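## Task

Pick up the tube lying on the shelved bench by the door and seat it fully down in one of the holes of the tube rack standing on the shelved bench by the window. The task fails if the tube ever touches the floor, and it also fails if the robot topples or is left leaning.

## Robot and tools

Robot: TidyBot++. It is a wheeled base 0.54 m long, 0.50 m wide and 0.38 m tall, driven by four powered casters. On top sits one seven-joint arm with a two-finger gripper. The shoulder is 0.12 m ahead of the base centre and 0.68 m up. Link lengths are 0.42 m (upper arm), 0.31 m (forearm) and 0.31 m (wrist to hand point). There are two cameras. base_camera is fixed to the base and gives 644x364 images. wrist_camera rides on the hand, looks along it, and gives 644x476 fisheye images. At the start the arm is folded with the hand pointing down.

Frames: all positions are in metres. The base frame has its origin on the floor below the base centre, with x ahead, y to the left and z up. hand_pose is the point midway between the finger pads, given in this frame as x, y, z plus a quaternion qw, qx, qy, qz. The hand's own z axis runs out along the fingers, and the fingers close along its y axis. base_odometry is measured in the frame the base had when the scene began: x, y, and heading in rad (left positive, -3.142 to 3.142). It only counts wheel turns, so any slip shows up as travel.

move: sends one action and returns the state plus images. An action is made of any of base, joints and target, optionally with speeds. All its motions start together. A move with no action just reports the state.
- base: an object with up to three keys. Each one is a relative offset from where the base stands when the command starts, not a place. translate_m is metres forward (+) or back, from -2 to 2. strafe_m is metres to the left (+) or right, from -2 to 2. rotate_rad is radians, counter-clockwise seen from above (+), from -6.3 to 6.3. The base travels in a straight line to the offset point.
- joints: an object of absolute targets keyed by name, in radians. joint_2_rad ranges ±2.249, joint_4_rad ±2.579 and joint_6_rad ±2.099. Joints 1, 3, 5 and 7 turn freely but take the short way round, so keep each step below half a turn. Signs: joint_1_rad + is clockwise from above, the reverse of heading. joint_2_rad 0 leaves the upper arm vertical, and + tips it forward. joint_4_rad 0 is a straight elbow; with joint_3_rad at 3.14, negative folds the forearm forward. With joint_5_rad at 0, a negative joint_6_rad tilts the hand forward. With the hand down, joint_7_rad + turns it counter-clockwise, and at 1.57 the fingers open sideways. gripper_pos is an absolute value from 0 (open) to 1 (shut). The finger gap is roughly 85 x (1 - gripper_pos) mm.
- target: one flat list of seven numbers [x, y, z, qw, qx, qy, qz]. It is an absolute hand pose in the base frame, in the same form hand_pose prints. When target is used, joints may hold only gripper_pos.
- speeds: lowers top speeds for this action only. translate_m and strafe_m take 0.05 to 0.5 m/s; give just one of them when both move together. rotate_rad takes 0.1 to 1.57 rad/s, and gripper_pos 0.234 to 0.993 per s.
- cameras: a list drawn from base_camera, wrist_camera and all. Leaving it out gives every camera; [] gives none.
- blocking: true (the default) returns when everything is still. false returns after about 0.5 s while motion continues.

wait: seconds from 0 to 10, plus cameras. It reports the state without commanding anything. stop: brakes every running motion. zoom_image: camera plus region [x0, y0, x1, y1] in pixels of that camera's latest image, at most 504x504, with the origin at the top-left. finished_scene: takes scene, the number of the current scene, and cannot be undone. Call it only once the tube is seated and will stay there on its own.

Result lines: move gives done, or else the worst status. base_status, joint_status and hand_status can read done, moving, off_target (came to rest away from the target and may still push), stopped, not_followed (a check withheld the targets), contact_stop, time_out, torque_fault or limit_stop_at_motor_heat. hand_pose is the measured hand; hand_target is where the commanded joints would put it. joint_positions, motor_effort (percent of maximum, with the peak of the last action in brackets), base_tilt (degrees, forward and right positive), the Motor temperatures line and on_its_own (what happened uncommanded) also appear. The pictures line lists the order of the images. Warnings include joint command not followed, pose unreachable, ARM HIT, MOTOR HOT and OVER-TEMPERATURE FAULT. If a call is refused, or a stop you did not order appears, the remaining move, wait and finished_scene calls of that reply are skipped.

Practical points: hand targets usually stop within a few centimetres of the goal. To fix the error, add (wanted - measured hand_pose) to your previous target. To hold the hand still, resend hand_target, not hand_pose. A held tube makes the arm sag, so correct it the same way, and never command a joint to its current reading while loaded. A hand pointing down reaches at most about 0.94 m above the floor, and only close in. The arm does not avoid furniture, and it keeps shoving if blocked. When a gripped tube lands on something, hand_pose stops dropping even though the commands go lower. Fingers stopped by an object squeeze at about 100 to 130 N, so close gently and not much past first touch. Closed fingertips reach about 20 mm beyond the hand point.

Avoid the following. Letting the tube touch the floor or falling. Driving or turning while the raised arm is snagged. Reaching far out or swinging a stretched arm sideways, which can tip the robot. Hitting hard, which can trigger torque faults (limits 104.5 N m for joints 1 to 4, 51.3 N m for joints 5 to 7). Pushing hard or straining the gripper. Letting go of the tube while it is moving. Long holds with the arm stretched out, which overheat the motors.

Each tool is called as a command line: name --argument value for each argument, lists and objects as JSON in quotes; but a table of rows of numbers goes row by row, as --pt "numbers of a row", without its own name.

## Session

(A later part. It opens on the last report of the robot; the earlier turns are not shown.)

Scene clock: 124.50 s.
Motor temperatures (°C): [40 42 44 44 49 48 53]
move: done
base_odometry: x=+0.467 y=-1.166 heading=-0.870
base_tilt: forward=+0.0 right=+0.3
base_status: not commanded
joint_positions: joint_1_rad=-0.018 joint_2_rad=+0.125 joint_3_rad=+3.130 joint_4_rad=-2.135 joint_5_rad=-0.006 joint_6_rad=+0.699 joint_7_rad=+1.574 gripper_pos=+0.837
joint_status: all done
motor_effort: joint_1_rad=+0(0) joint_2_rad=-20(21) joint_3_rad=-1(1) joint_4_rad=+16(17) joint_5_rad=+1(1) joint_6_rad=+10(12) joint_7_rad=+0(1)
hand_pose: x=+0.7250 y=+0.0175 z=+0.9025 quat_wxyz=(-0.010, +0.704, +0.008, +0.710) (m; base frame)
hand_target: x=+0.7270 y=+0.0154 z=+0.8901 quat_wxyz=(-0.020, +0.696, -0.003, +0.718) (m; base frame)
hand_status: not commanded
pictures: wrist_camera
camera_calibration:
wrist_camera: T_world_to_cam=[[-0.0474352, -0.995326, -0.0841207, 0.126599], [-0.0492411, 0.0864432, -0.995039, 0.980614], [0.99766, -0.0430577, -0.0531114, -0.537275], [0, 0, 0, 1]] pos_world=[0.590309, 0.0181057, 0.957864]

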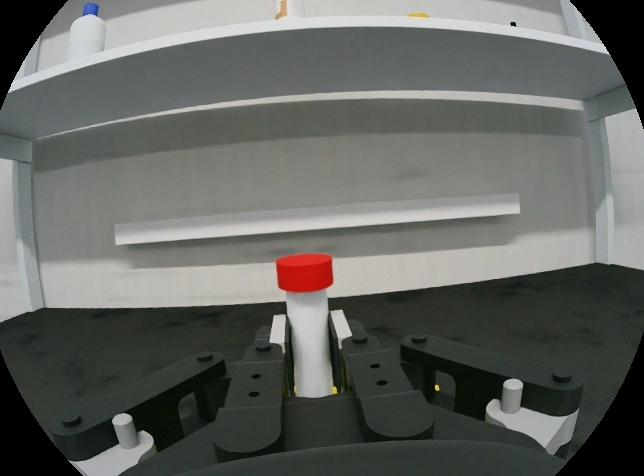

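move --joints '{"joint_2_rad": 0.203, "joint_4_rad": -2.2, "joint_6_rad": 0.87}' --cameras '[]'

move --joints '{"joint_2_rad": 0.228, "joint_4_rad": -2.22, "joint_6_rad": 0.905}' --cameras '["wrist_camera"]'

move --joints '{"joint_2_rad": 0.25, "joint_4_rad": -2.238, "joint_6_rad": 0.945}' --cameras '["wrist_camera"]'

zoom_image --camera "wrist_camera" --region '[200, 290, 480, 430]'

Scene clock: 125.90 s.
Motor temperatures (°C): [40 42 44 44 49 48 53]
move: done
base_odometry: x=+0.467 y=-1.166 heading=-0.870
base_tilt: forward=+0.1 right=+0.3
base_status: not commanded
joint_positions: joint_1_rad=-0.018 joint_2_rad=+0.163 joint_3_rad=+3.130 joint_4_rad=-2.170 joint_5_rad=-0.006 joint_6_rad=+0.778 joint_7_rad=+1.574 gripper_pos=+0.837
joint_status: all done
motor_effort: joint_1_rad=+0(0) joint_2_rad=-20(22) joint_3_rad=+0(1) joint_4_rad=+15(16) joint_5_rad=+1(1) joint_6_rad=+11(12) joint_7_rad=+0(1)
hand_pose: x=+0.7256 y=+0.0173 z=+0.8850 quat_wxyz=(-0.010, +0.701, +0.008, +0.713) (m; base frame)
hand_target: x=+0.7263 y=+0.0154 z=+0.8733 quat_wxyz=(-0.020, +0.694, -0.003, +0.720) (m; base frame)
hand_status: not commanded
pictures: none
No camera images: "cameras" was empty.

Scene clock: 126.57 s.
Motor temperatures (°C): [40 42 44 44 49 48 53]
move: done
base_odometry: x=+0.467 y=-1.166 heading=-0.870
base_tilt: forward=+0.0 right=+0.3
base_status: not commanded
joint_positions: joint_1_rad=-0.018 joint_2_rad=+0.186 joint_3_rad=+3.130 joint_4_rad=-2.189 joint_5_rad=-0.006 joint_6_rad=+0.810 joint_7_rad=+1.574 gripper_pos=+0.837
joint_status: all done
motor_effort: joint_1_rad=+0(0) joint_2_rad=-20(22) joint_3_rad=+0(1) joint_4_rad=+14(16) joint_5_rad=+0(1) joint_6_rad=+11(12) joint_7_rad=+0(0)
hand_pose: x=+0.7258 y=+0.0172 z=+0.8710 quat_wxyz=(-0.010, +0.705, +0.008, +0.709) (m; base frame)
hand_target: x=+0.7260 y=+0.0153 z=+0.8586 quat_wxyz=(-0.020, +0.697, -0.003, +0.717) (m; base frame)
hand_status: not commanded
pictures: wrist_camera
camera_calibration:
wrist_camera: T_world_to_cam=[[-0.048295, -0.995285, -0.0841123, 0.124331], [-0.0523961, 0.086619, -0.994863, 0.951513], [0.997458, -0.0436397, -0.0563323, -0.536821], [0, 0, 0, 1]] pos_world=[0.591316, 0.0178984, 0.926843]

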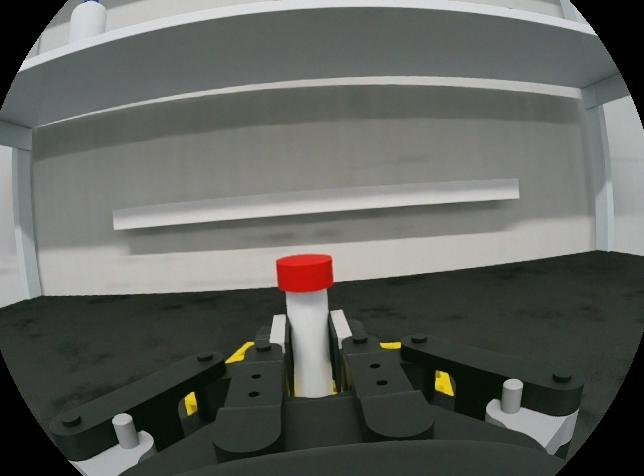

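Scene clock: 127.17 s.
Motor temperatures (°C): [40 42 44 44 49 48 53]
move: done
base_odometry: x=+0.467 y=-1.166 heading=-0.870
base_tilt: forward=+0.0 right=+0.2
base_status: not commanded
joint_positions: joint_1_rad=-0.018 joint_2_rad=+0.202 joint_3_rad=+3.130 joint_4_rad=-2.203 joint_5_rad=-0.006 joint_6_rad=+0.856 joint_7_rad=+1.574 gripper_pos=+0.837
joint_status: all done
motor_effort: joint_1_rad=+0(0) joint_2_rad=-20(21) joint_3_rad=+0(1) joint_4_rad=+14(16) joint_5_rad=+0(1) joint_6_rad=+11(11) joint_7_rad=-1(1)
hand_pose: x=+0.7253 y=+0.0171 z=+0.8681 quat_wxyz=(-0.010, +0.699, +0.008, +0.715) (m; base frame)
hand_target: x=+0.7252 y=+0.0153 z=+0.8486 quat_wxyz=(-0.020, +0.697, -0.003, +0.717) (m; base frame)
hand_status: not commanded
pictures: wrist_camera
camera_calibration:
wrist_camera: T_world_to_cam=[[-0.0472347, -0.995232, -0.0853402, 0.124242], [-0.0369476, 0.0871178, -0.995513, 0.937955], [0.9982, -0.0438696, -0.0408864, -0.550474], [0, 0, 0, 1]] pos_world=[0.590007, 0.0177874, 0.921842]

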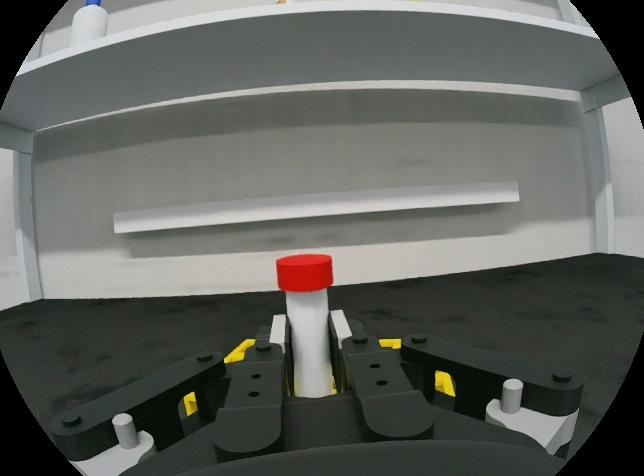

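Scaled by 1.800.

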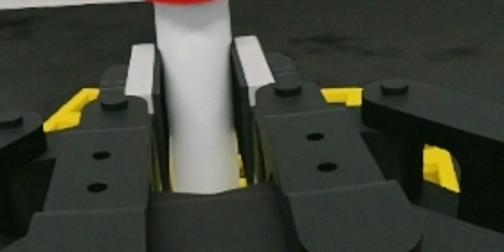

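move --joints '{"joint_2_rad":0.275,"joint_4_rad":-2.255,"joint_6_rad":0.985}'

Scene clock: 129.80 s.
Motor temperatures (°C): [40 42 44 44 49 48 53]
move: done
base_odometry: x=+0.467 y=-1.166 heading=-0.870
base_tilt: forward=+0.1 right=+0.3
base_status: not commanded
joint_positions: joint_1_rad=-0.018 joint_2_rad=+0.218 joint_3_rad=+3.130 joint_4_rad=-2.215 joint_5_rad=-0.006 joint_6_rad=+0.906 joint_7_rad=+1.574 gripper_pos=+0.837
joint_status: all done
motor_effort: joint_1_rad=+0(0) joint_2_rad=-19(20) joint_3_rad=+0(1) joint_4_rad=+13(14) joint_5_rad=+0(2) joint_6_rad=+9(11) joint_7_rad=+0(0)
hand_pose: x=+0.7253 y=+0.0170 z=+0.8677 quat_wxyz=(-0.010, +0.691, +0.007, +0.722) (m; base frame)
hand_target: x=+0.7247 y=+0.0152 z=+0.8374 quat_wxyz=(-0.020, +0.698, -0.003, +0.716) (m; base frame)
hand_status: not commanded
pictures: base_camera, wrist_camera
camera_calibration:
wrist_camera: T_world_to_cam=[[-0.0456198, -0.995166, -0.0869626, 0.124323], [-0.0149252, 0.0877225, -0.996033, 0.922067], [0.998847, -0.0441409, -0.0188549, -0.569988], [0, 0, 0, 1]] pos_world=[0.588765, 0.0176766, 0.918474]

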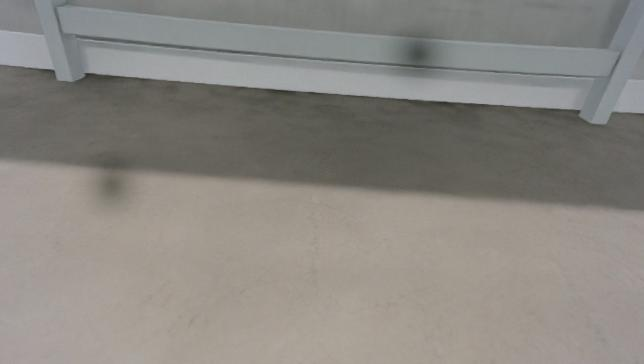

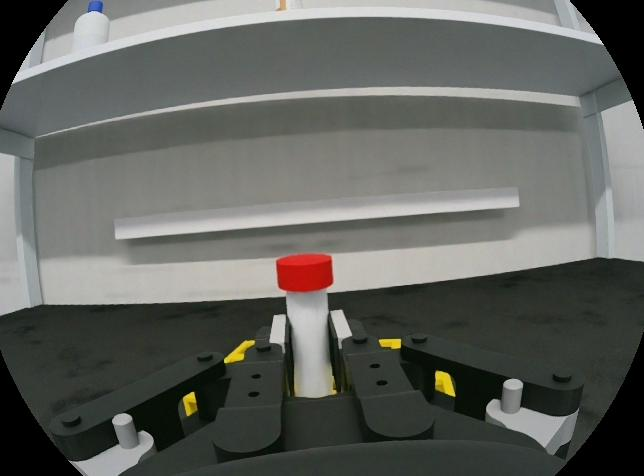

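move --joints '{"gripper_pos":0.6}' --speeds '{"gripper_pos":0.234}'

move --base '{"translate_m":-0.25}' --speeds '{"translate_m":0.2}'

move --joints '{"joint_2_rad":0.1,"joint_4_rad":-0.7,"joint_6_rad":-1.6}' --cameras '["wrist_camera"]'

Scene clock: 131.60 s.
Motor temperatures (°C): [40 42 44 44 49 48 53]
move: done
base_odometry: x=+0.467 y=-1.166 heading=-0.870
base_tilt: forward=+0.1 right=+0.3
base_status: not commanded
joint_positions: joint_1_rad=-0.018 joint_2_rad=+0.231 joint_3_rad=+3.130 joint_4_rad=-2.224 joint_5_rad=-0.006 joint_6_rad=+0.906 joint_7_rad=+1.574 gripper_pos=+0.599
joint_status: all done
motor_effort: joint_1_rad=+0(1) joint_2_rad=-21(22) joint_3_rad=+0(1) joint_4_rad=+14(14) joint_5_rad=+0(1) joint_6_rad=+11(12) joint_7_rad=+0(1)
hand_pose: x=+0.7255 y=+0.0170 z=+0.8549 quat_wxyz=(-0.010, +0.699, +0.007, +0.715) (m; base frame)
hand_target: x=+0.7247 y=+0.0152 z=+0.8374 quat_wxyz=(-0.020, +0.698, -0.003, +0.716) (m; base frame)
hand_status: not commanded
pictures: base_camera, wrist_camera
camera_calibration:
wrist_camera: T_world_to_cam=[[-0.0475408, -0.995211, -0.0854095, 0.123275], [-0.0373945, 0.0872195, -0.995487, 0.925136], [0.998169, -0.0441324, -0.0413619, -0.550701], [0, 0, 0, 1]] pos_world=[0.590148, 0.0176912, 0.908712]

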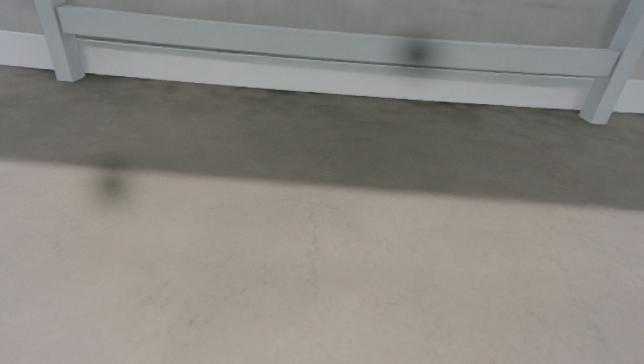

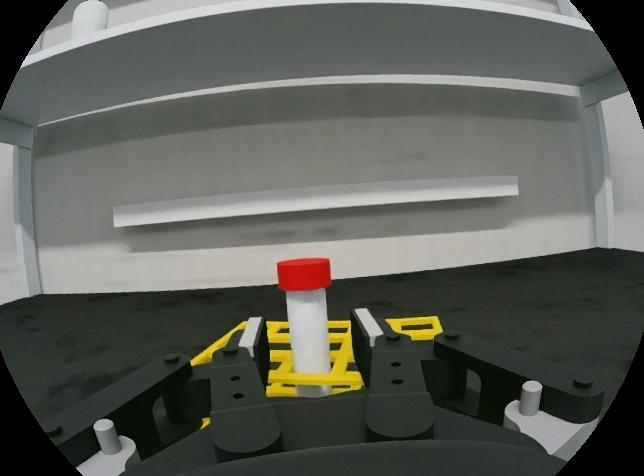

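Scene clock: 133.53 s.
Motor temperatures (°C): [40 42 44 44 49 48 53]
move: done
base_odometry: x=+0.306 y=-0.975 heading=-0.870
base_tilt: forward=+0.0 right=+0.2
base_status: done
joint_positions: joint_1_rad=-0.018 joint_2_rad=+0.238 joint_3_rad=+3.130 joint_4_rad=-2.228 joint_5_rad=-0.006 joint_6_rad=+0.906 joint_7_rad=+1.574 gripper_pos=+0.599
joint_status: not commanded
motor_effort: joint_1_rad=+0(2) joint_2_rad=-21(25) joint_3_rad=+0(1) joint_4_rad=+14(15) joint_5_rad=+1(1) joint_6_rad=+11(12) joint_7_rad=+0(0)
hand_pose: x=+0.7257 y=+0.0170 z=+0.8493 quat_wxyz=(-0.010, +0.703, +0.007, +0.711) (m; base frame)
hand_target: x=+0.7247 y=+0.0152 z=+0.8374 quat_wxyz=(-0.020, +0.698, -0.003, +0.716) (m; base frame)
hand_status: not commanded
pictures: base_camera, wrist_camera
camera_calibration:
wrist_camera: T_world_to_cam=[[-0.0483662, -0.99523, -0.0847263, 0.122823], [-0.0471602, 0.0870063, -0.995091, 0.926303], [0.997716, -0.044133, -0.0511434, -0.542498], [0, 0, 0, 1]] pos_world=[0.590884, 0.0177003, 0.904417]

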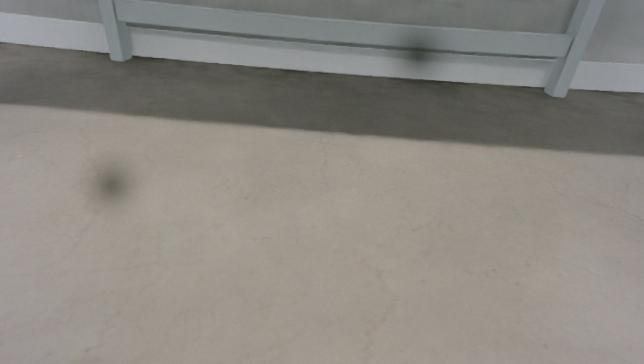

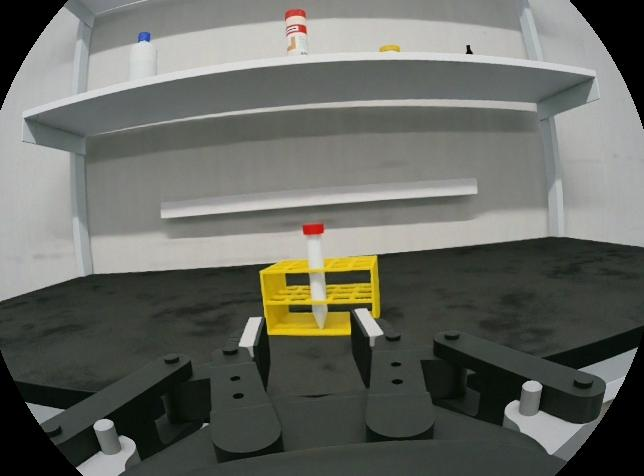

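Scene clock: 137.07 s.
Motor temperatures (°C): [40 42 44 44 49 48 53]
move: done
base_odometry: x=+0.306 y=-0.975 heading=-0.870
base_tilt: forward=+0.0 right=+0.3
base_status: not commanded
joint_positions: joint_1_rad=-0.018 joint_2_rad=+0.119 joint_3_rad=+3.130 joint_4_rad=-0.738 joint_5_rad=-0.006 joint_6_rad=-1.515 joint_7_rad=+1.574 gripper_pos=+0.599
joint_status: all done
motor_effort: joint_1_rad=+0(0) joint_2_rad=-18(27) joint_3_rad=+0(1) joint_4_rad=+14(19) joint_5_rad=+1(2) joint_6_rad=+8(12) joint_7_rad=+0(1)
hand_pose: x=+0.6228 y=+0.0173 z=+1.0819 quat_wxyz=(-0.008, +0.927, +0.016, +0.375) (m; base frame)
hand_target: x=+0.5966 y=+0.0123 z=+1.0899 quat_wxyz=(-0.010, +0.932, -0.003, +0.362) (m; base frame)
hand_status: not commanded
pictures: wrist_camera
camera_calibration:
wrist_camera: T_world_to_cam=[[-0.073804, -0.997248, -0.00707572, 0.0697986], [-0.756344, 0.0605968, -0.651362, 1.22317], [0.649998, -0.0427214, -0.758734, 0.554104], [0, 0, 0, 1]] pos_world=[0.570121, 0.0191585, 1.21764]

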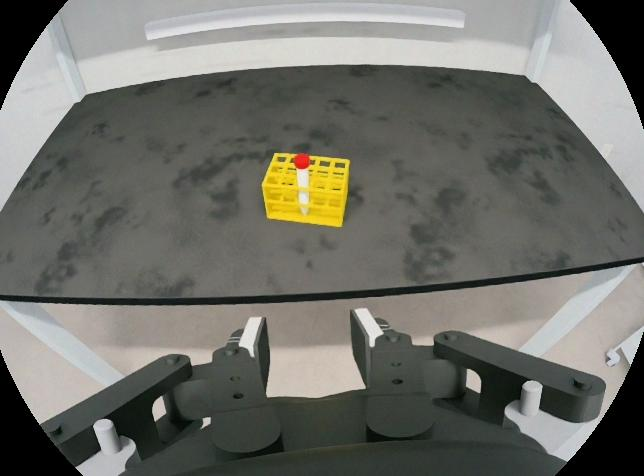

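finished_scene --scene 1

The scene is finished: the task was done.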